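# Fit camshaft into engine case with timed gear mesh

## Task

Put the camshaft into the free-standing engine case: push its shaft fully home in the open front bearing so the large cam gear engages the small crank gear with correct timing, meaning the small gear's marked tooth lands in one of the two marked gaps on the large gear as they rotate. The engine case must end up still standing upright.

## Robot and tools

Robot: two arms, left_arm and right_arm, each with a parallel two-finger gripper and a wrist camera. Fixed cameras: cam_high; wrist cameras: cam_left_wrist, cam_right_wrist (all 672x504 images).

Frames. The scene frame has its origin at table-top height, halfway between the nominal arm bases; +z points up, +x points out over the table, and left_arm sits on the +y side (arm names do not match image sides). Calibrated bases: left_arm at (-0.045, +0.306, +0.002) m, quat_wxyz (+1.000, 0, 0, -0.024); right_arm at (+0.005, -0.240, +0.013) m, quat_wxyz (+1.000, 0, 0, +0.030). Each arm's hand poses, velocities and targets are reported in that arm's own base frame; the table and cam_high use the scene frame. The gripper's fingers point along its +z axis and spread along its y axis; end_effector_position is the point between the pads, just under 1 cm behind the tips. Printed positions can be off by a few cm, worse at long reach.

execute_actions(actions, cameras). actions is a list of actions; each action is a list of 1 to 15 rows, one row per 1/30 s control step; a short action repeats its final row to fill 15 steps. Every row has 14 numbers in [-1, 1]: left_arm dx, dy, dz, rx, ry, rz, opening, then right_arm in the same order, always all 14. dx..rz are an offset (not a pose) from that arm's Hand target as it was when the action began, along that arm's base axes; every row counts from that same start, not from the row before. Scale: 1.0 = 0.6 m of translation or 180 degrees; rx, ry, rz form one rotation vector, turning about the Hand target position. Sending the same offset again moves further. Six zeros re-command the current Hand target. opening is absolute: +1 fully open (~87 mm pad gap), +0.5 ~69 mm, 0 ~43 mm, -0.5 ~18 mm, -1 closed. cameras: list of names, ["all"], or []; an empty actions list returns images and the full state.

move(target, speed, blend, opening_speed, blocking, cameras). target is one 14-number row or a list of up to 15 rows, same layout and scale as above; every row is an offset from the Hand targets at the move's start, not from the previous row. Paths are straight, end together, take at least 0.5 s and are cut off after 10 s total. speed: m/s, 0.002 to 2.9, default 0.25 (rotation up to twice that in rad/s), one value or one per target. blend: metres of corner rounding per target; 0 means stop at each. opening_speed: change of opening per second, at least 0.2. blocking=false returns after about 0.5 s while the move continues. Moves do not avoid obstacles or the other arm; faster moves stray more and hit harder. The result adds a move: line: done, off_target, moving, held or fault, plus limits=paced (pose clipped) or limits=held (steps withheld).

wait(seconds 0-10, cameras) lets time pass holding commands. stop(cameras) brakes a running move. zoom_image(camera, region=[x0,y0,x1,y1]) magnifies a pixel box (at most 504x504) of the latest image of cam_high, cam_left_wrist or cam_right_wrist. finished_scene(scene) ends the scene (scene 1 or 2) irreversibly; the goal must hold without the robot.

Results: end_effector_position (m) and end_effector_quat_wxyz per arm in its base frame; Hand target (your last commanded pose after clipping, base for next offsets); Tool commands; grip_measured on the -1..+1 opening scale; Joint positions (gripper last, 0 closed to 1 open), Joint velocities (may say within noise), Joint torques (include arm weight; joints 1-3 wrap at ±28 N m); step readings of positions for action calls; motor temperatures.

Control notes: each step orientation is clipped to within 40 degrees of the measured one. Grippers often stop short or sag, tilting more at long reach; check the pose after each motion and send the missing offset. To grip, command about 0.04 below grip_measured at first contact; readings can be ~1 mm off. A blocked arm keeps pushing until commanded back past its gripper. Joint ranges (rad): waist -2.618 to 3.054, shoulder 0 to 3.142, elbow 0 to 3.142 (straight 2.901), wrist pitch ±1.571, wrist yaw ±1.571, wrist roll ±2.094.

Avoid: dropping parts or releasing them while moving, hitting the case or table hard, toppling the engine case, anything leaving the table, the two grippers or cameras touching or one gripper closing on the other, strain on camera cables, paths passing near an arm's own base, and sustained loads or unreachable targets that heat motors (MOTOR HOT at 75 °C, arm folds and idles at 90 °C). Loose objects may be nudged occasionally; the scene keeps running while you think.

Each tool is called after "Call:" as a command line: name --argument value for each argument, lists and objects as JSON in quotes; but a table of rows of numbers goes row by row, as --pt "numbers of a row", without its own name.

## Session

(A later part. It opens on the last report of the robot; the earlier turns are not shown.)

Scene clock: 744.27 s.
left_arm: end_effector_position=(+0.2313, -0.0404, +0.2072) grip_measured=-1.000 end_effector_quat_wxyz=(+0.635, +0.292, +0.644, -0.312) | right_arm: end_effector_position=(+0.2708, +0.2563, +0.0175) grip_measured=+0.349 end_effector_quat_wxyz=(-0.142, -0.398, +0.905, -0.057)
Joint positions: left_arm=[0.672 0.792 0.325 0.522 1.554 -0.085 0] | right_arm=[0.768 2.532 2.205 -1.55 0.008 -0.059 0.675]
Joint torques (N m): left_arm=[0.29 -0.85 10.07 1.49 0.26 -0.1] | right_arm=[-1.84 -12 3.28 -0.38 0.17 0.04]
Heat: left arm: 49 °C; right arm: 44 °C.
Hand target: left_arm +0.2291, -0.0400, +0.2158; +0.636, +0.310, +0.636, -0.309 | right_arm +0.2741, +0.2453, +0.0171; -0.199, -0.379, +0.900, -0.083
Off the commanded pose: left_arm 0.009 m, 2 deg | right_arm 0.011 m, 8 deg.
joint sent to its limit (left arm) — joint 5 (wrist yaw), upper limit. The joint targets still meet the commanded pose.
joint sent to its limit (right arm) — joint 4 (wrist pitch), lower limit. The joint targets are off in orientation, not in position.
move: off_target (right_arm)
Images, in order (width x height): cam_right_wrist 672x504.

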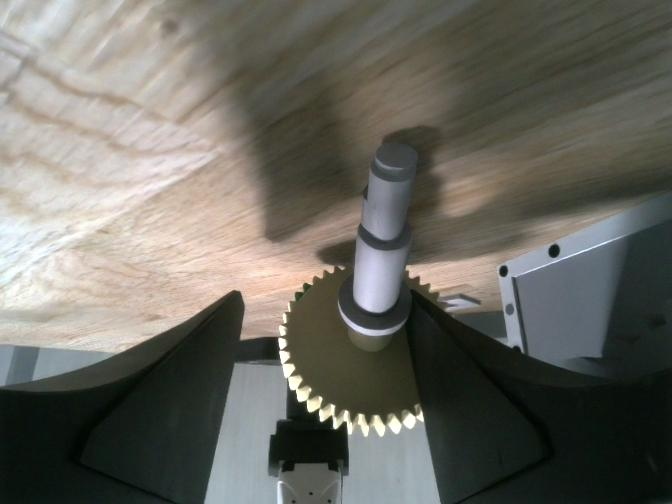

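Call:
move --pt "0 0 0 0 0 0 -1 0 0 0 0 0 0 0.15" --opening_speed 0.4 --cameras '["cam_right_wrist","cam_high"]'

Call:
zoom_image --camera "cam_high" --region '[250, 170, 350, 270]'

Scene clock: 755.17 s.
left_arm: end_effector_position=(+0.2313, -0.0404, +0.2072) grip_measured=-1.000 end_effector_quat_wxyz=(+0.635, +0.292, +0.644, -0.312) | right_arm: end_effector_position=(+0.2738, +0.2531, +0.0176) grip_measured=+0.150 end_effector_quat_wxyz=(-0.140, -0.396, +0.906, -0.062)
Joint positions: left_arm=[0.672 0.792 0.325 0.522 1.554 -0.085 0] | right_arm=[0.762 2.532 2.205 -1.55 0.02 -0.059 0.575]
Joint torques (N m): left_arm=[0.32 -0.85 10.07 1.49 0.26 -0.11] | right_arm=[-1.26 -12.01 3.28 -0.37 0.05 0.03]
Heat: left arm: 49 °C; right arm: 45 °C.
Hand target: left_arm +0.2291, -0.0400, +0.2158; +0.636, +0.310, +0.636, -0.309 | right_arm +0.2741, +0.2452, +0.0171; -0.200, -0.379, +0.900, -0.083
Off the commanded pose: left_arm 0.009 m, 2 deg | right_arm 0.008 m, 8 deg.
joint sent to its limit (left arm) — joint 5 (wrist yaw), upper limit. The joint targets still meet the commanded pose.
joint sent to its limit (right arm) — joint 4 (wrist pitch), lower limit. The joint targets are off in orientation, not in position.
move: off_target (right_arm)
Images, in order (width x height): cam_high 672x504, cam_right_wrist 672x504.

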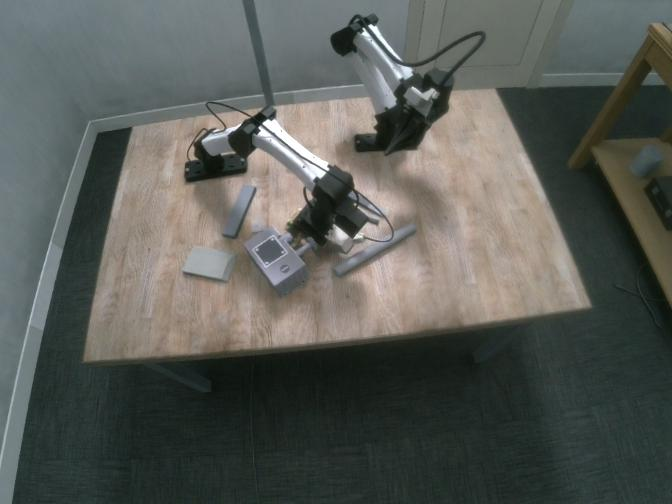

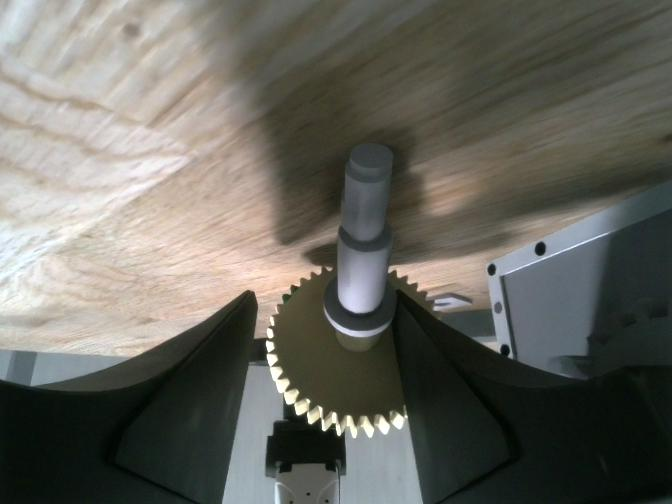

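Scaled by 5.040 from the camera's 672x504 image, which has a finer 960x720 frame.

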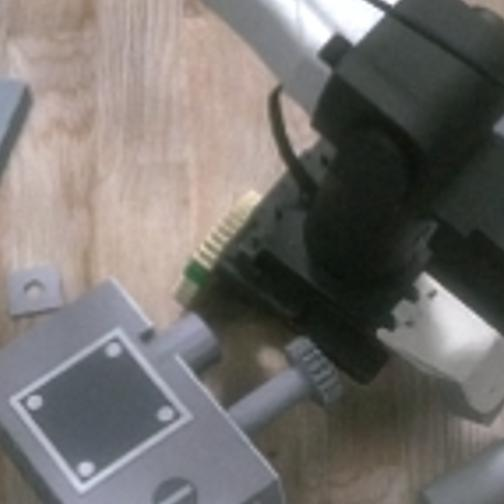

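Call:
move --pt "0 0 0 0 0 0 -1 -0.016 0.0267 0.003 0 0 0 0.15" --speed 0.04 --cameras '["cam_right_wrist"]'

Scene clock: 762.63 s.
left_arm: end_effector_position=(+0.2313, -0.0404, +0.2072) grip_measured=-1.000 end_effector_quat_wxyz=(+0.635, +0.292, +0.644, -0.312) | right_arm: end_effector_position=(+0.2682, +0.2588, +0.0175) grip_measured=+0.150 end_effector_quat_wxyz=(-0.139, -0.385, +0.910, -0.063)
Joint positions: left_arm=[0.672 0.792 0.325 0.522 1.554 -0.085 0] | right_arm=[0.777 2.532 2.205 -1.55 0.015 -0.022 0.575]
Joint torques (N m): left_arm=[0.29 -0.87 10.07 1.48 0.26 -0.11] | right_arm=[0.85 -11.85 4.53 -0.38 -0.08 0.04]
Heat: left arm: 49 °C; right arm: 45 °C.
Hand target: left_arm +0.2291, -0.0400, +0.2158; +0.636, +0.310, +0.636, -0.309 | right_arm +0.2645, +0.2613, +0.0189; -0.199, -0.379, +0.900, -0.083
Off the commanded pose: left_arm 0.009 m, 2 deg | right_arm 0.005 m, 7 deg.
joint sent to its limit (left arm) — joint 5 (wrist yaw), upper limit. The joint targets still meet the commanded pose.
joint sent to its limit (right arm) — joint 4 (wrist pitch), lower limit. The joint targets are off in orientation, not in position.
move: off_target (right_arm)
Images, in order (width x height): cam_right_wrist 672x504.

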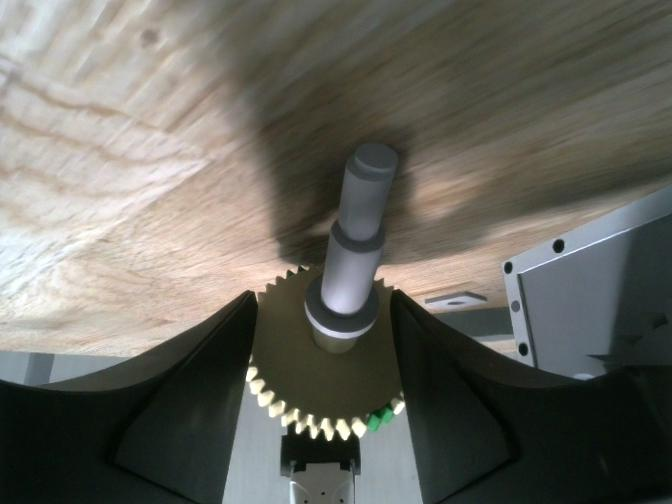

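Call:
move --pt "0 0 0 0 0 0 -1 -0.011 0.01 0.0 0 0 0 0.15" --speed 0.04 --cameras '["cam_right_wrist"]'

Call:
zoom_image --camera "cam_right_wrist" --region '[220, 200, 440, 450]'

Scene clock: 777.80 s.
left_arm: end_effector_position=(+0.2313, -0.0404, +0.2072) grip_measured=-1.000 end_effector_quat_wxyz=(+0.635, +0.292, +0.644, -0.312) | right_arm: end_effector_position=(+0.2621, +0.2650, +0.0175) grip_measured=+0.150 end_effector_quat_wxyz=(-0.140, -0.385, +0.910, -0.062)
Joint positions: left_arm=[0.672 0.792 0.325 0.522 1.554 -0.085 0] | right_arm=[0.795 2.532 2.205 -1.55 0.007 -0.004 0.575]
Joint torques (N m): left_arm=[0.31 -0.87 10.07 1.49 0.26 -0.1] | right_arm=[0.85 -11.95 4.42 -0.37 -0.07 -0.01]
Heat: left arm: 49 °C; right arm: 46 °C.
Hand target: left_arm +0.2291, -0.0400, +0.2158; +0.636, +0.310, +0.636, -0.309 | right_arm +0.2580, +0.2672, +0.0189; -0.199, -0.379, +0.900, -0.083
Off the commanded pose: left_arm 0.009 m, 2 deg | right_arm 0.005 m, 7 deg.
joint sent to its limit (left arm) — joint 5 (wrist yaw), upper limit. The joint targets still meet the commanded pose.
joint sent to its limit (right arm) — joint 4 (wrist pitch), lower limit. The joint targets are off in orientation, not in position.
move: off_target (right_arm)
Images, in order (width x height): cam_right_wrist 672x504.

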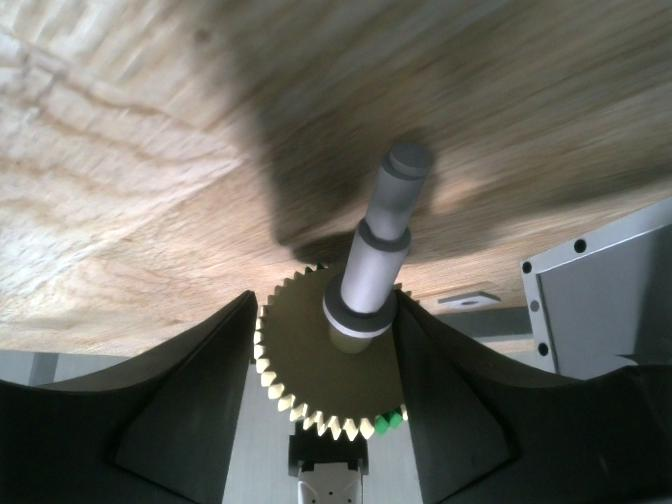

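Scaled by 2.016 from the camera's 672x504 image, which has a finer 960x720 frame.

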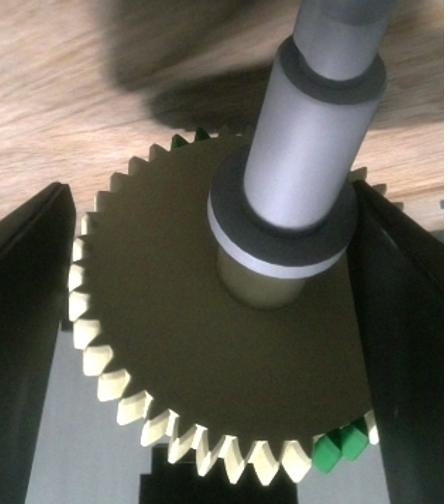

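Call:
move --pt "0 0 0 0 0 0 -1 0.0163 -0.0133 0 0 0 0 0.15" --speed 0.04 --cameras '["cam_right_wrist"]'

Scene clock: 812.17 s.
left_arm: end_effector_position=(+0.2313, -0.0404, +0.2072) grip_measured=-1.000 end_effector_quat_wxyz=(+0.635, +0.292, +0.644, -0.312) | right_arm: end_effector_position=(+0.2654, +0.2617, +0.0175) grip_measured=+0.150 end_effector_quat_wxyz=(-0.140, -0.384, +0.911, -0.060)
Joint positions: left_arm=[0.672 0.792 0.325 0.522 1.554 -0.085 0] | right_arm=[0.783 2.532 2.205 -1.55 0.006 -0.014 0.575]
Joint torques (N m): left_arm=[0.29 -0.85 10.07 1.48 0.26 -0.11] | right_arm=[-0.47 -11.71 4.83 -0.38 0.05 -0.08]
Heat: left arm: 50 °C; right arm: 46 °C.
Hand target: left_arm +0.2291, -0.0400, +0.2158; +0.636, +0.310, +0.636, -0.309 | right_arm +0.2677, +0.2593, +0.0189; -0.200, -0.379, +0.900, -0.083
Off the commanded pose: left_arm 0.009 m, 2 deg | right_arm 0.004 m, 7 deg.
joint sent to its limit (left arm) — joint 5 (wrist yaw), upper limit. The joint targets still meet the commanded pose.
joint sent to its limit (right arm) — joint 4 (wrist pitch), lower limit. The joint targets are off in orientation, not in position.
move: off_target (right_arm)
Images, in order (width x height): cam_right_wrist 672x504.

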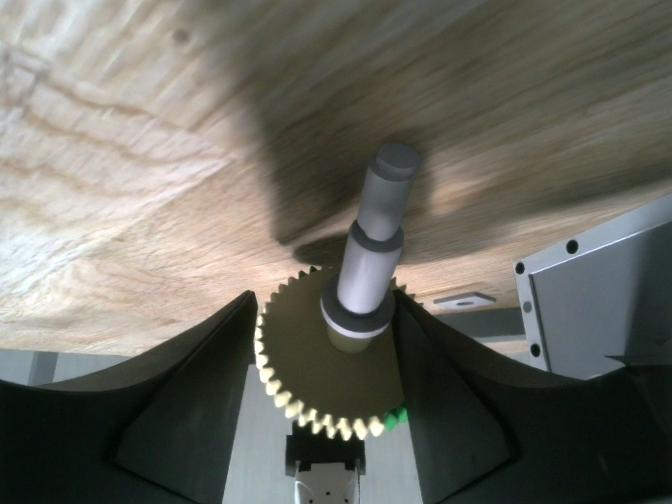

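Call:
move --pt "0 0 0 0 0 0 -1 0 0 0 0 0 0 0.32" --opening_speed 0.3 --cameras '["cam_right_wrist"]'

Scene clock: 822.37 s.
left_arm: end_effector_position=(+0.2313, -0.0404, +0.2072) grip_measured=-1.000 end_effector_quat_wxyz=(+0.635, +0.292, +0.644, -0.312) | right_arm: end_effector_position=(+0.2656, +0.2615, +0.0175) grip_measured=+0.320 end_effector_quat_wxyz=(-0.140, -0.384, +0.911, -0.060)
Joint positions: left_arm=[0.672 0.792 0.325 0.522 1.554 -0.085 0] | right_arm=[0.782 2.532 2.205 -1.55 0.006 -0.015 0.66]
Joint torques (N m): left_arm=[0.29 -0.87 10.06 1.49 0.26 -0.1] | right_arm=[-0.39 -11.74 4.88 -0.38 0.05 -0.1]
Heat: left arm: 50 °C; right arm: 46 °C.
Hand target: left_arm +0.2291, -0.0400, +0.2158; +0.636, +0.310, +0.636, -0.309 | right_arm +0.2676, +0.2594, +0.0189; -0.200, -0.379, +0.900, -0.083
Off the commanded pose: left_arm 0.009 m, 2 deg | right_arm 0.003 m, 7 deg.
joint sent to its limit (left arm) — joint 5 (wrist yaw), upper limit. The joint targets still meet the commanded pose.
joint sent to its limit (right arm) — joint 4 (wrist pitch), lower limit. The joint targets are off in orientation, not in position.
move: off_target (right_arm)
Images, in order (width x height): cam_right_wrist 672x504.

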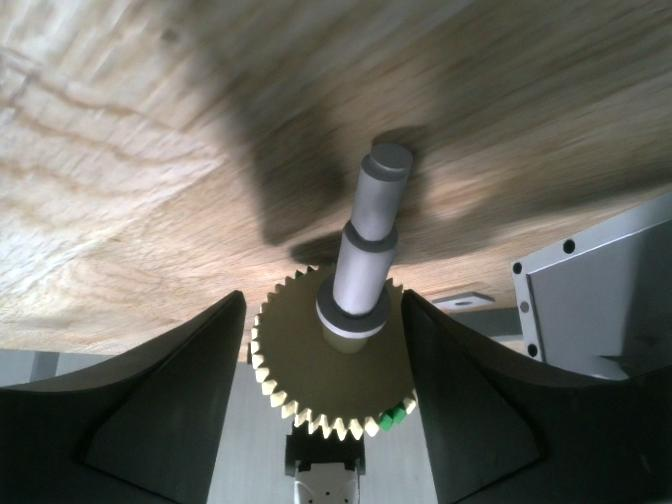

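Call:
move --pt "0 0 0 0 0 0 -1 -0.004 -0.004 0.04 0.02 -0.018 0 0.32" --pt "0 0 0 0 0 0 -1 -0.03 -0.03 0.17 0.0327 -0.03 0 0.32" --speed '[0.05,0.1]' --blend '[0.01,0]' --cameras '["cam_right_wrist","cam_high"]'

Call:
zoom_image --camera "cam_high" --region '[250, 170, 350, 270]'

Scene clock: 830.23 s.
left_arm: end_effector_position=(+0.2313, -0.0404, +0.2072) grip_measured=-1.000 end_effector_quat_wxyz=(+0.635, +0.292, +0.644, -0.312) | right_arm: end_effector_position=(+0.2508, +0.2464, +0.1130) grip_measured=+0.320 end_effector_quat_wxyz=(-0.053, -0.390, +0.919, -0.025)
Joint positions: left_arm=[0.672 0.792 0.325 0.522 1.554 -0.085 0] | right_arm=[0.782 2.181 2.044 -1.551 0.006 -0.02 0.66]
Joint torques (N m): left_arm=[0.29 -0.87 10.07 1.49 0.26 -0.1] | right_arm=[-0.65 -12.68 3.63 -0.02 -0.02 -0.11]
Heat: left arm: 50 °C; right arm: 47 °C.
Hand target: left_arm +0.2291, -0.0400, +0.2158; +0.636, +0.310, +0.636, -0.309 | right_arm +0.2497, +0.2414, +0.1209; -0.137, -0.385, +0.911, -0.055
Off the commanded pose: left_arm 0.009 m, 2 deg | right_arm 0.010 m, 10 deg.
joint sent to its limit (left arm) — joint 5 (wrist yaw), upper limit. The joint targets still meet the commanded pose.
joint sent to its limit (right arm) — joint 4 (wrist pitch), lower limit. The joint targets are off in orientation, not in position.
move: off_target (right_arm)
Images, in order (width x height): cam_high 672x504, cam_right_wrist 672x504.

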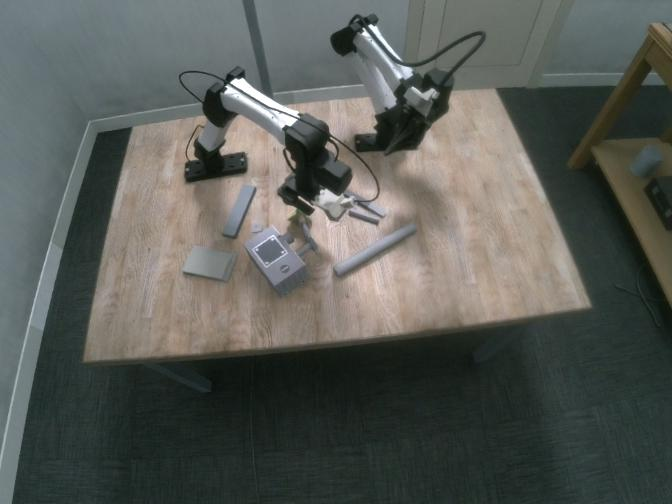

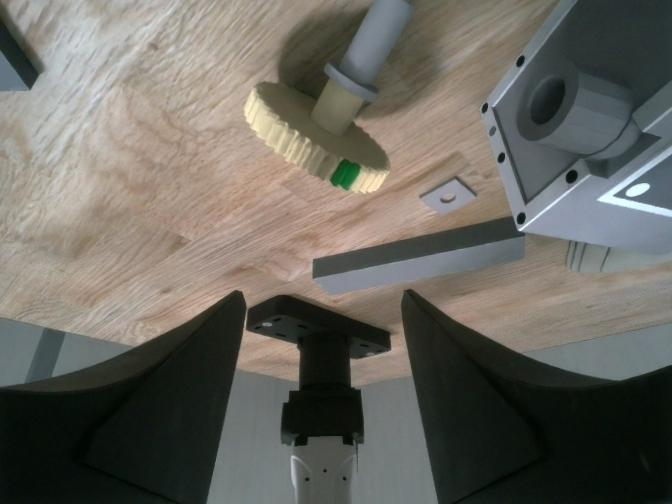

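Scaled by 5.040 from the camera's 672x504 image, which has a finer 960x720 frame.

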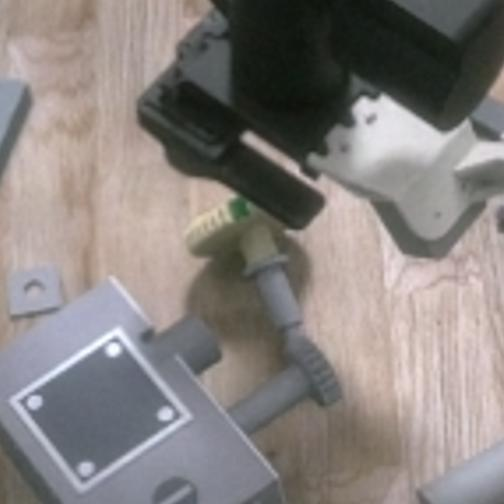

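Call:
move --pt "0 0 0 0 0 0 -1 -0.03 -0.1 0.2 0 0 0 0.32" --pt "0.05 -0.1 0.05 0.1634 0.573 0.2837 0.2 0.0 -0.5 0.2 0 0 0 0.0" --speed '[0.25,0.3]' --blend '[0.03,0]' --cameras '["cam_left_wrist","cam_high"]'

Scene clock: 877.73 s.
left_arm: end_effector_position=(+0.2708, -0.1021, +0.2466) grip_measured=+0.200 end_effector_quat_wxyz=(+0.112, -0.180, +0.969, -0.126) | right_arm: end_effector_position=(+0.2516, -0.0568, +0.2433) grip_measured=+0.000 end_effector_quat_wxyz=(+0.048, -0.403, +0.901, -0.153)
Joint positions: left_arm=[-0.191 1.569 1.791 -1.488 0.15 -0.582 0.6] | right_arm=[0.065 1.489 1.674 -1.553 0.253 -0.803 0.5]
Joint torques (N m): left_arm=[0.16 -3.92 8.75 0.28 0.19 -0.15] | right_arm=[0.03 -3.89 3.86 0.53 0.22 -0.08]
Heat: left arm: 49 °C; right arm: 47 °C.
Hand target: left_arm +0.2592, -0.1000, +0.2458; -0.103, -0.173, +0.979, -0.018 | right_arm +0.2496, -0.0586, +0.2410; -0.137, -0.385, +0.911, -0.055
Off the commanded pose: left_arm 0.012 m, 28 deg | right_arm 0.004 m, 24 deg.
joint sent to its limit (left arm) — joint 4 (wrist pitch), lower limit. The joint targets are off in orientation, not in position.
joint sent to its limit (right arm) — joint 4 (wrist pitch), lower limit. The joint targets are off in orientation, not in position.
move: off_target (left_arm, right_arm); target 2's new opening was sent with left_arm's hand 0.012 m and 28 deg from that target
Images, in order (width x height): cam_high 672x504, cam_left_wrist 672x504.

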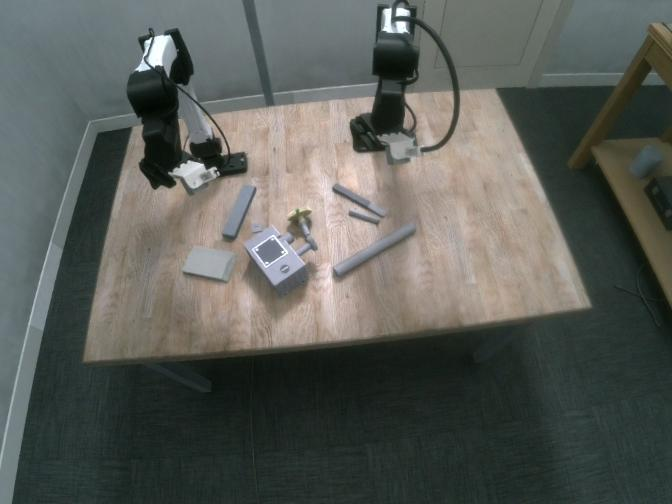

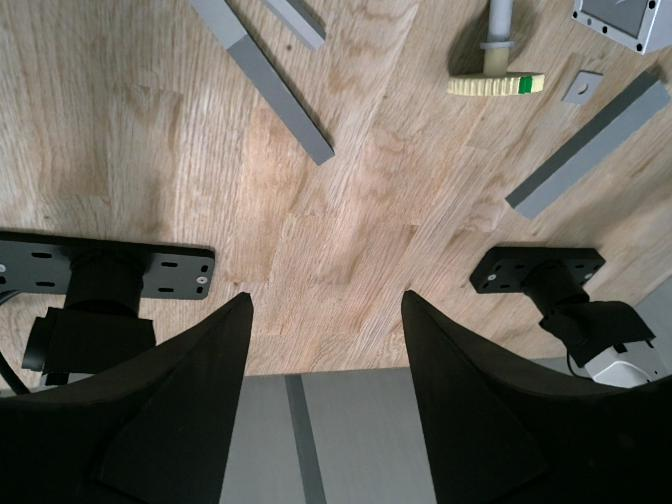

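Call:
move --target '[0.098,-0.275,-0.2015,0,0,0,0.2, 0,0,0,0,0,0,0.0]' --speed 0.2 --cameras '["cam_left_wrist","cam_high"]'

Call:
zoom_image --camera "cam_left_wrist" --region '[200, 20, 520, 300]'

Scene clock: 886.33 s.
left_arm: end_effector_position=(+0.3285, -0.2690, +0.1252) grip_measured=+0.200 end_effector_quat_wxyz=(-0.037, -0.173, +0.981, -0.075) | right_arm: end_effector_position=(+0.2516, -0.0568, +0.2433) grip_measured=+0.000 end_effector_quat_wxyz=(+0.048, -0.403, +0.901, -0.153)
Joint positions: left_arm=[-0.544 2.264 2.229 -1.492 0.161 -0.897 0.6] | right_arm=[0.065 1.489 1.674 -1.553 0.253 -0.803 0.5]
Joint torques (N m): left_arm=[-0.14 -9.22 8.92 -0.24 0.23 -0.18] | right_arm=[0.05 -3.92 3.88 0.54 0.22 -0.08]
Heat: left arm: 48 °C; right arm: 45 °C.
Hand target: left_arm +0.3180, -0.2650, +0.1248; -0.103, -0.173, +0.979, -0.018 | right_arm +0.2496, -0.0586, +0.2410; -0.137, -0.385, +0.911, -0.055
Off the commanded pose: left_arm 0.011 m, 10 deg | right_arm 0.004 m, 24 deg.
joint sent to its limit (left arm) — joint 4 (wrist pitch), lower limit. The joint targets are off in orientation, not in position.
joint sent to its limit (right arm) — joint 4 (wrist pitch), lower limit. The joint targets are off in orientation, not in position.
move: off_target (left_arm, right_arm)
Images, in order (width x height): cam_high 672x504, cam_left_wrist 672x504.

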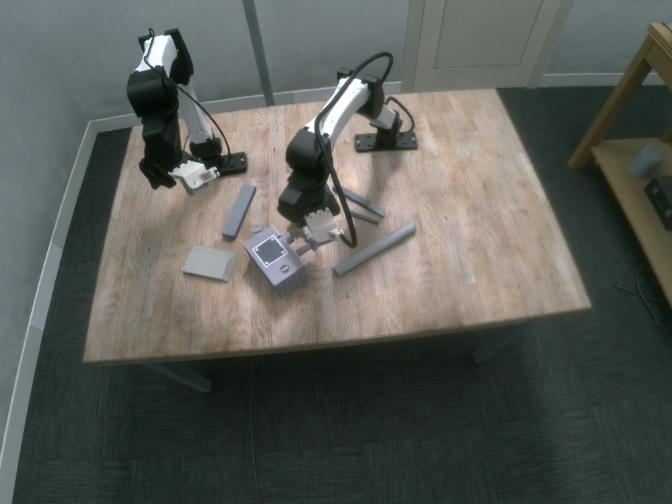

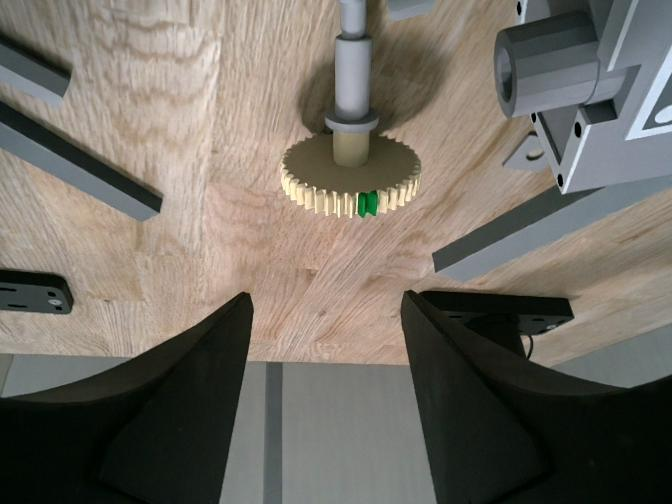

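Scaled by 1.575 from the camera's 672x504 image, which has a finer 960x720 frame.

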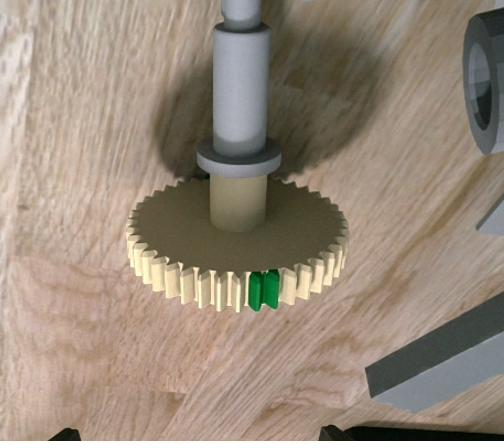

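Call:
move --pt "0.0205 -0.0097 0 0 0 0 0.1 0 0 0 0 0 0 0.0" --pt "0.0170 -0.0217 -0.075 0 0 0 0.1 0 0 0 0 0 0 0.0" --speed 0.1 --cameras '["cam_left_wrist"]'

Call:
zoom_image --camera "cam_left_wrist" --region '[200, 100, 520, 380]'

Scene clock: 903.57 s.
left_arm: end_effector_position=(+0.3404, -0.2806, +0.0829) grip_measured=+0.100 end_effector_quat_wxyz=(-0.062, -0.175, +0.981, -0.055) | right_arm: end_effector_position=(+0.2516, -0.0568, +0.2433) grip_measured=+0.000 end_effector_quat_wxyz=(+0.048, -0.403, +0.901, -0.153)
Joint positions: left_arm=[-0.551 2.417 2.319 -1.492 0.165 -0.902 0.55] | right_arm=[0.065 1.489 1.674 -1.553 0.253 -0.803 0.5]
Joint torques (N m): left_arm=[-1.01 -9.55 9.14 -0.38 0.14 -0.13] | right_arm=[0.03 -3.88 3.89 0.54 0.22 -0.08]
Motor temperatures (°C): left_arm=[23 31 46 33 26 25 24] | right_arm=[25 42 34 28 27 26 28]
Heat: left arm: 46 °C; right arm: 42 °C.
Hand target: left_arm +0.3281, -0.2781, +0.0800; -0.103, -0.173, +0.979, -0.018 | right_arm +0.2496, -0.0586, +0.2410; -0.137, -0.385, +0.911, -0.055
Off the commanded pose: left_arm 0.013 m, 6 deg | right_arm 0.004 m, 24 deg.
joint sent to its limit (left arm) — joint 4 (wrist pitch), lower limit. The joint targets are off in orientation, not in position.
joint sent to its limit (right arm) — joint 4 (wrist pitch), lower limit. The joint targets are off in orientation, not in position.
move: off_target (left_arm, right_arm)
Images, in order (width x height): cam_left_wrist 672x504.

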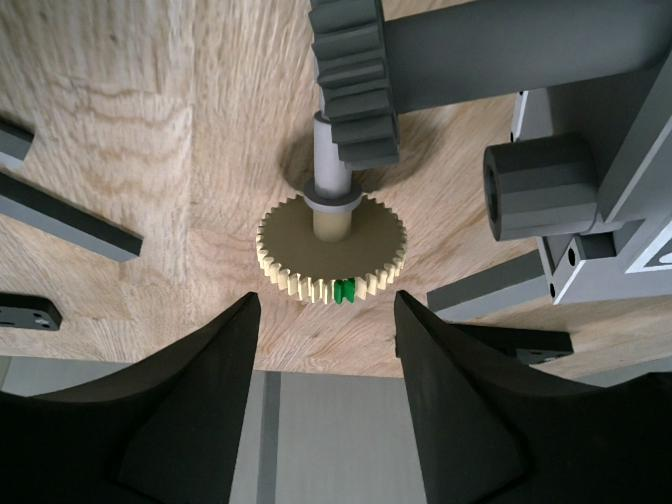

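Scaled by 1.575 from the camera's 672x504 image, which has a finer 960x720 frame.

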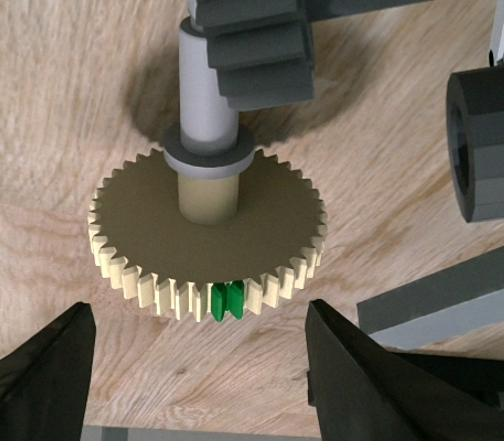

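Call:
move --pt "-0.0105 -0.0155 -0.0813 0 0 0 0.1 0 0 0 0 0 0 0.0" --speed 0.06 --cameras '["cam_left_wrist","cam_high"]'

Call:
zoom_image --camera "cam_left_wrist" --region '[180, 160, 480, 420]'

Scene clock: 920.97 s.
left_arm: end_effector_position=(+0.3276, -0.2879, +0.0440) grip_measured=+0.100 end_effector_quat_wxyz=(-0.087, -0.168, +0.981, -0.032) | right_arm: end_effector_position=(+0.2516, -0.0568, +0.2433) grip_measured=+0.000 end_effector_quat_wxyz=(+0.048, -0.403, +0.901, -0.153)
Joint positions: left_arm=[-0.58 2.462 2.236 -1.429 0.165 -0.912 0.55] | right_arm=[0.065 1.489 1.674 -1.553 0.253 -0.803 0.5]
Joint torques (N m): left_arm=[-0.7 -9.62 5.83 0.13 0.12 -0.18] | right_arm=[0.05 -3.92 3.86 0.54 0.22 -0.08]
Heat: left arm: 45 °C; right arm: 39 °C.
Hand target: left_arm +0.3218, -0.2873, +0.0310; -0.103, -0.173, +0.979, -0.018 | right_arm +0.2496, -0.0586, +0.2410; -0.137, -0.385, +0.911, -0.055
Off the commanded pose: left_arm 0.014 m, 2 deg | right_arm 0.004 m, 24 deg.
joint sent to its limit (right arm) — joint 4 (wrist pitch), lower limit. The joint targets are off in orientation, not in position.
move: off_target (left_arm, right_arm)
Images, in order (width x height): cam_high 672x504, cam_left_wrist 672x504.

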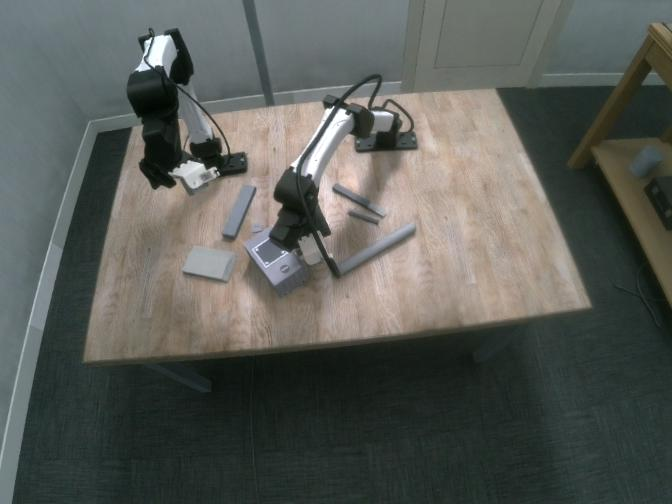

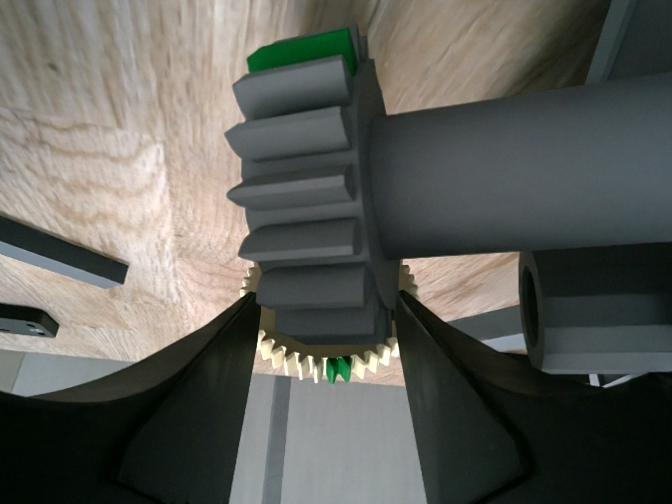

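Scaled by 1.680 from the camera's 672x504 image, which has a finer 960x720 frame.

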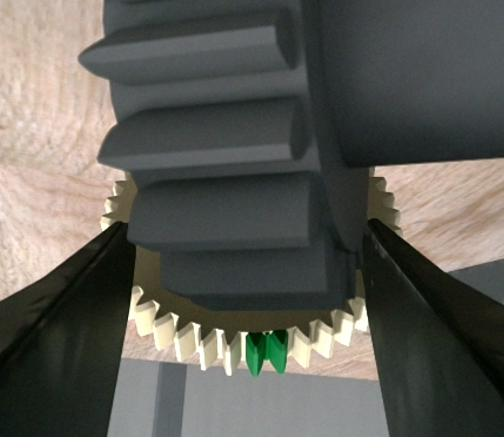

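Call:
move --pt "0.0092 -0.0057 -0.0283 0 0 0 0.1 0 0 0 0 0 0 0.0" --speed 0.04 --cameras '["cam_left_wrist"]'

Call:
zoom_image --camera "cam_left_wrist" --region '[180, 200, 480, 440]'

Scene clock: 936.90 s.
left_arm: end_effector_position=(+0.3288, -0.2876, +0.0319) grip_measured=+0.100 end_effector_quat_wxyz=(-0.092, -0.170, +0.981, -0.026) | right_arm: end_effector_position=(+0.2516, -0.0568, +0.2433) grip_measured=+0.000 end_effector_quat_wxyz=(+0.048, -0.403, +0.901, -0.153)
Joint positions: left_arm=[-0.578 2.49 2.236 -1.417 0.164 -0.914 0.55] | right_arm=[0.065 1.489 1.674 -1.553 0.253 -0.803 0.5]
Joint torques (N m): left_arm=[-0.8 -8.68 6.56 0.33 0.14 -0.17] | right_arm=[0.03 -3.89 3.86 0.54 0.22 -0.08]
Motor temperatures (°C): left_arm=[23 36 43 31 26 25 24] | right_arm=[25 38 34 28 27 26 28]
Heat: left arm: 43 °C; right arm: 38 °C.
Hand target: left_arm +0.3274, -0.2908, +0.0141; -0.103, -0.173, +0.979, -0.018 | right_arm +0.2496, -0.0586, +0.2410; -0.137, -0.385, +0.911, -0.055
Off the commanded pose: left_arm 0.018 m, 2 deg | right_arm 0.004 m, 24 deg.
joint sent to its limit (right arm) — joint 4 (wrist pitch), lower limit. The joint targets are off in orientation, not in position.
move: off_target (left_arm, right_arm)
Images, in order (width x height): cam_left_wrist 672x504.

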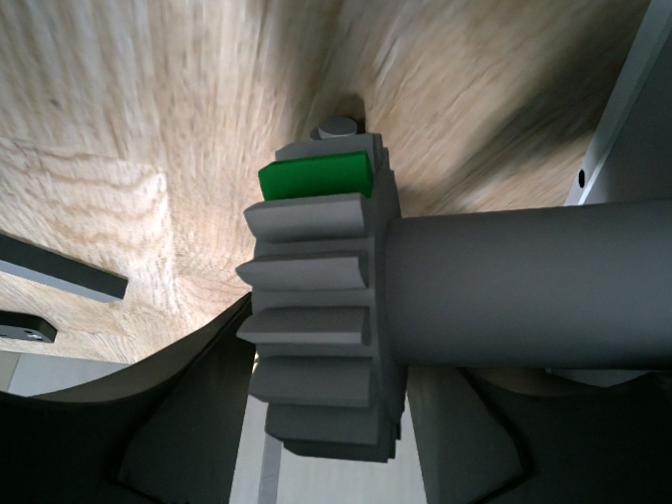

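Scaled by 1.680 from the camera's 672x504 image, which has a finer 960x720 frame.

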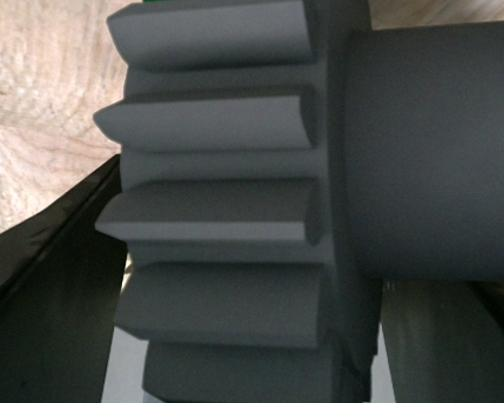

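Call:
move --pt "0 0 0 0 0 0 -0.45 0 0 0 0 0 0 0.0" --opening_speed 0.3 --cameras '["cam_left_wrist"]'

Scene clock: 960.97 s.
left_arm: end_effector_position=(+0.3348, -0.2916, +0.0292) grip_measured=-0.380 end_effector_quat_wxyz=(-0.082, -0.169, +0.982, -0.035) | right_arm: end_effector_position=(+0.2516, -0.0568, +0.2433) grip_measured=+0.000 end_effector_quat_wxyz=(+0.048, -0.403, +0.901, -0.153)
Joint positions: left_arm=[-0.578 2.493 2.236 -1.386 0.164 -0.914 0.31] | right_arm=[0.065 1.489 1.674 -1.553 0.253 -0.803 0.5]
Joint torques (N m): left_arm=[-0.83 -8.88 6.95 0.05 0.14 -0.17] | right_arm=[0.05 -3.89 3.85 0.54 0.22 -0.09]
Heat: left arm: 42 °C; right arm: 37 °C.
Hand target: left_arm +0.3273, -0.2907, +0.0141; -0.103, -0.173, +0.979, -0.018 | right_arm +0.2496, -0.0586, +0.2410; -0.137, -0.385, +0.911, -0.055
Off the commanded pose: left_arm 0.017 m, 3 deg | right_arm 0.004 m, 24 deg.
joint sent to its limit (right arm) — joint 4 (wrist pitch), lower limit. The joint targets are off in orientation, not in position.
move: off_target (left_arm, right_arm)
Images, in order (width x height): cam_left_wrist 672x504.

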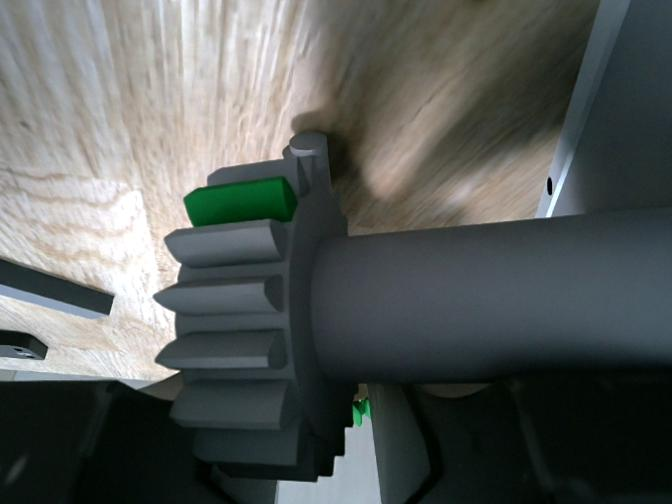

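Call:
move --pt "0 0 0 0 0 0 -0.75 0 0 0 0 0 0 0.0" --pt "0 0 0.06 0 0 0 -0.75 0 0 0 0 0 0 0.0" --speed 0.04 --cameras '["cam_left_wrist"]'

Scene clock: 969.23 s.
left_arm: end_effector_position=(+0.3371, -0.2947, +0.0582) grip_measured=-0.750 end_effector_quat_wxyz=(-0.079, -0.169, +0.982, -0.043) | right_arm: end_effector_position=(+0.2516, -0.0568, +0.2433) grip_measured=+0.000 end_effector_quat_wxyz=(+0.048, -0.403, +0.901, -0.153)
Joint positions: left_arm=[-0.579 2.501 2.365 -1.492 0.17 -0.914 0.125] | right_arm=[0.065 1.489 1.674 -1.553 0.253 -0.803 0.5]
Joint torques (N m): left_arm=[-0.79 -9.22 8.9 -0.34 0.07 -0.17] | right_arm=[0.02 -3.89 3.89 0.53 0.22 -0.08]
Heat: left arm: 42 °C; right arm: 36 °C.
Hand target: left_arm +0.3273, -0.2907, +0.0501; -0.103, -0.173, +0.979, -0.018 | right_arm +0.2496, -0.0586, +0.2410; -0.137, -0.385, +0.911, -0.055
Off the commanded pose: left_arm 0.013 m, 4 deg | right_arm 0.004 m, 24 deg.
joint sent to its limit (right arm) — joint 4 (wrist pitch), lower limit. The joint targets are off in orientation, not in position.
move: off_target (left_arm, right_arm)
Images, in order (width x height): cam_left_wrist 672x504.

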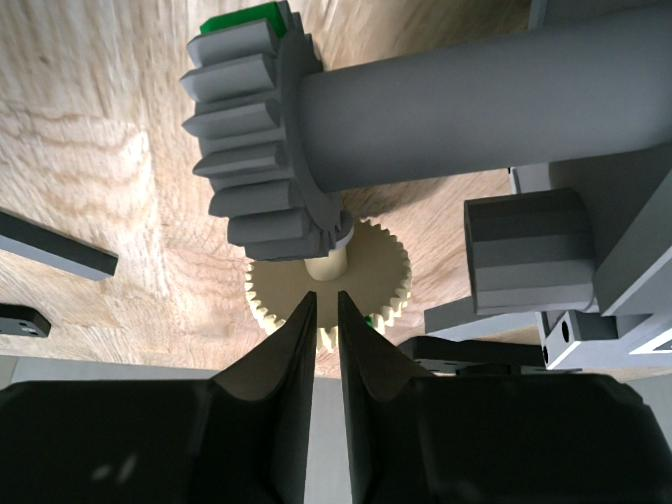

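Call:
move --pt "0 0 0.03 0 0 0 0.15 0 0 0 0 0 0 0.0" --speed 0.05 --cameras '["cam_left_wrist","cam_high"]'

Call:
zoom_image --camera "cam_left_wrist" --region '[180, 100, 480, 380]'

Scene clock: 981.00 s.
left_arm: end_effector_position=(+0.3388, -0.2959, +0.0599) grip_measured=+0.150 end_effector_quat_wxyz=(-0.076, -0.171, +0.981, -0.046) | right_arm: end_effector_position=(+0.2516, -0.0568, +0.2433) grip_measured=+0.000 end_effector_quat_wxyz=(+0.048, -0.403, +0.901, -0.153)
Joint positions: left_arm=[-0.579 2.502 2.375 -1.493 0.17 -0.919 0.575] | right_arm=[0.065 1.489 1.674 -1.553 0.253 -0.803 0.5]
Joint torques (N m): left_arm=[-0.65 -12.56 8.05 -0.44 0.1 -0.17] | right_arm=[0.02 -3.9 3.88 0.54 0.22 -0.09]
Heat: left arm: 43 °C; right arm: 36 °C.
Hand target: left_arm +0.3273, -0.2907, +0.0682; -0.103, -0.173, +0.979, -0.018 | right_arm +0.2496, -0.0586, +0.2410; -0.137, -0.385, +0.911, -0.055
Off the commanded pose: left_arm 0.015 m, 5 deg | right_arm 0.004 m, 24 deg.
joint sent to its limit (left arm) — joint 4 (wrist pitch), lower limit. The joint targets still meet the commanded pose.
joint sent to its limit (right arm) — joint 4 (wrist pitch), lower limit. The joint targets are off in orientation, not in position.
move: off_target (left_arm, right_arm)
Images, in order (width x height): cam_high 672x504, cam_left_wrist 672x504.

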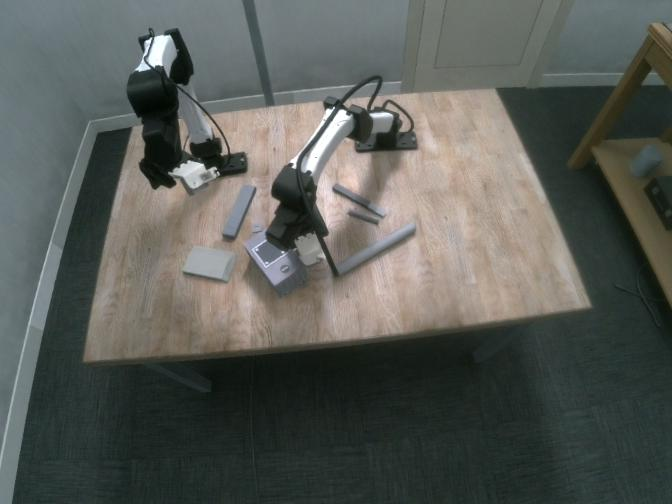

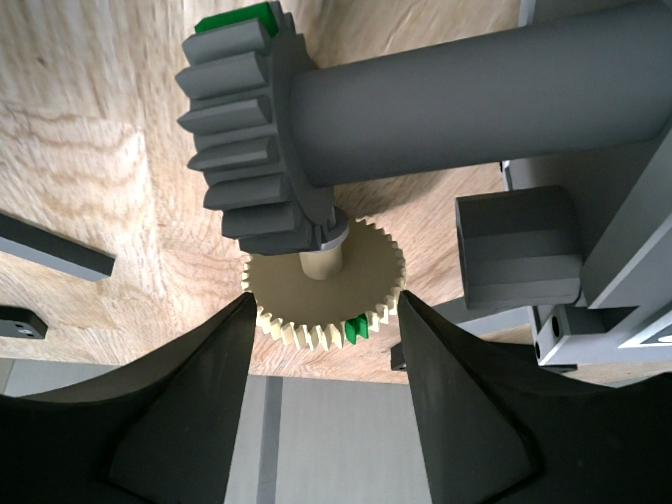

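Scaled by 1.680 from the camera's 672x504 image, which has a finer 960x720 frame.

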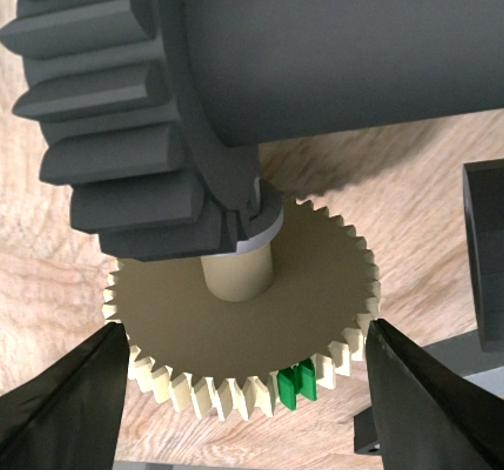

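Call:
move --pt "0.0028 0.0012 -0.06 0 0 0 0.15 0 0 0 0 0 0 0.0" --pt "0.0028 0.0012 -0.1045 0 0 0 0.15 0 0 0 0 0 0 0.0" --speed 0.06 --cameras '["cam_left_wrist"]'

Scene clock: 1012.77 s.
left_arm: end_effector_position=(+0.3277, -0.2868, +0.0318) grip_measured=+0.150 end_effector_quat_wxyz=(-0.099, -0.175, +0.979, -0.022) | right_arm: end_effector_position=(+0.2516, -0.0568, +0.2433) grip_measured=+0.000 end_effector_quat_wxyz=(+0.048, -0.403, +0.901, -0.153)
Joint positions: left_arm=[-0.576 2.501 2.252 -1.436 0.168 -0.919 0.575] | right_arm=[0.065 1.489 1.674 -1.553 0.253 -0.803 0.5]
Joint torques (N m): left_arm=[-0.72 -8.92 3.26 0.78 0.09 -0.08] | right_arm=[0.03 -3.89 3.86 0.54 0.22 -0.09]
Motor temperatures (°C): left_arm=[23 46 42 29 26 25 24] | right_arm=[25 35 33 28 27 26 27]
Heat: left arm: 46 °C; right arm: 35 °C.
Hand target: left_arm +0.3289, -0.2901, +0.0054; -0.103, -0.173, +0.979, -0.018 | right_arm +0.2496, -0.0586, +0.2410; -0.137, -0.385, +0.911, -0.055
Off the commanded pose: left_arm 0.027 m, 1 deg | right_arm 0.004 m, 24 deg.
joint sent to its limit (right arm) — joint 4 (wrist pitch), lower limit. The joint targets are off in orientation, not in position.
move: off_target (left_arm, right_arm)
Images, in order (width x height): cam_left_wrist 672x504.

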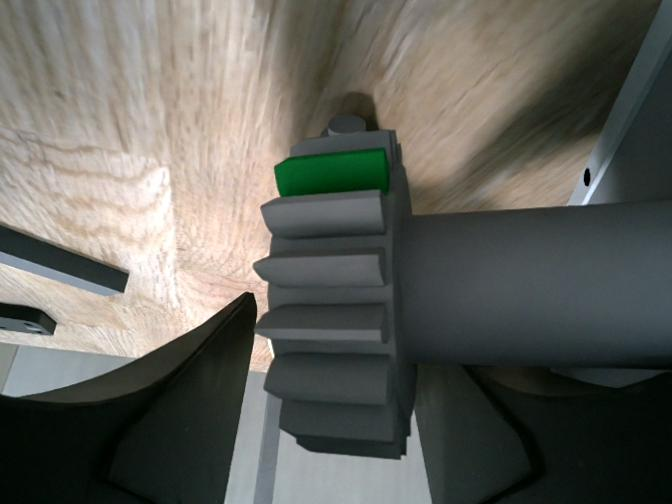

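Call:
move --pt "-0.01 0.0 0.1 0 0 0 0.15 0 0 0 0 0 0 0.0" --pt "-0.05 0.02 0.22 0 0 0 0.15 0 0 0 0 0 0 0.0" --speed '[0.05,0.15]' --blend '[0.01,0]' --cameras '["cam_left_wrist","cam_high"]'

Call:
zoom_image --camera "cam_high" --region '[240, 180, 340, 290]'

Scene clock: 1085.53 s.
left_arm: end_effector_position=(+0.3171, -0.2847, +0.1287) grip_measured=+0.150 end_effector_quat_wxyz=(-0.040, -0.177, +0.980, -0.078) | right_arm: end_effector_position=(+0.2516, -0.0568, +0.2433) grip_measured=+0.000 end_effector_quat_wxyz=(+0.048, -0.403, +0.901, -0.153)
Joint positions: left_arm=[-0.584 2.256 2.229 -1.493 0.169 -0.946 0.575] | right_arm=[0.065 1.489 1.674 -1.553 0.253 -0.803 0.5]
Joint torques (N m): left_arm=[-0.77 -12.56 5.65 -0.22 0.26 -0.17] | right_arm=[0.03 -3.92 3.88 0.53 0.22 -0.08]
Motor temperatures (°C): left_arm=[23 41 38 28 26 25 24] | right_arm=[25 34 33 28 27 26 27]
Heat: left arm: 41 °C; right arm: 34 °C.
Hand target: left_arm +0.2989, -0.2781, +0.1375; -0.103, -0.173, +0.979, -0.018 | right_arm +0.2496, -0.0586, +0.2410; -0.137, -0.385, +0.911, -0.055
Off the commanded pose: left_arm 0.021 m, 10 deg | right_arm 0.004 m, 24 deg.
joint sent to its limit (left arm) — joint 4 (wrist pitch), lower limit. The joint targets are off in orientation, not in position.
joint sent to its limit (right arm) — joint 4 (wrist pitch), lower limit. The joint targets are off in orientation, not in position.
move: off_target (left_arm, right_arm)
Images, in order (width x height): cam_high 672x504, cam_left_wrist 672x504.

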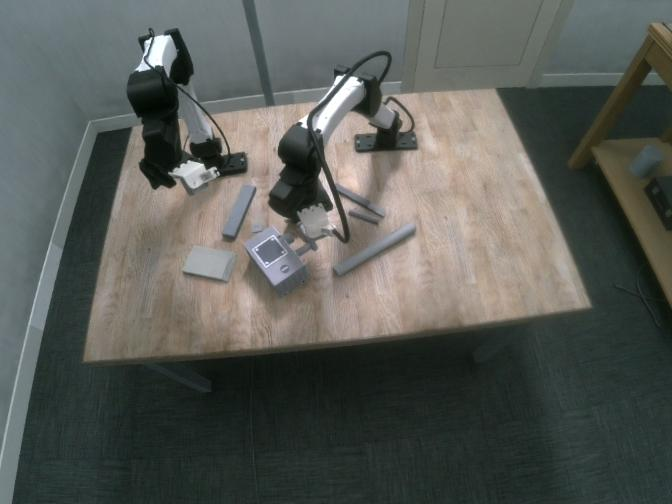

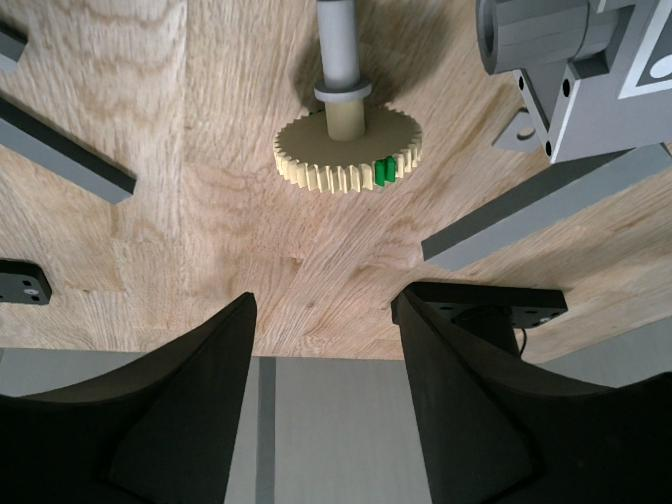

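Scaled by 4.582 from the camera's 672x504 image, which has a finer 960x720 frame.

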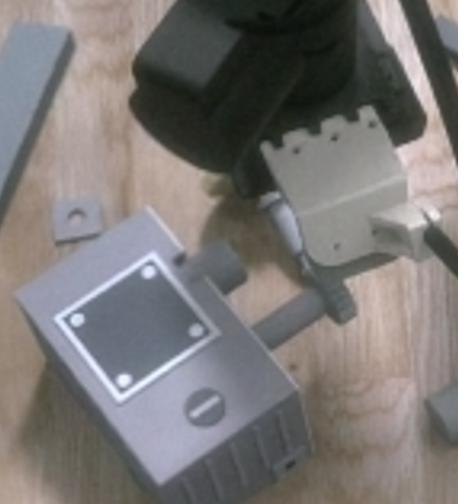

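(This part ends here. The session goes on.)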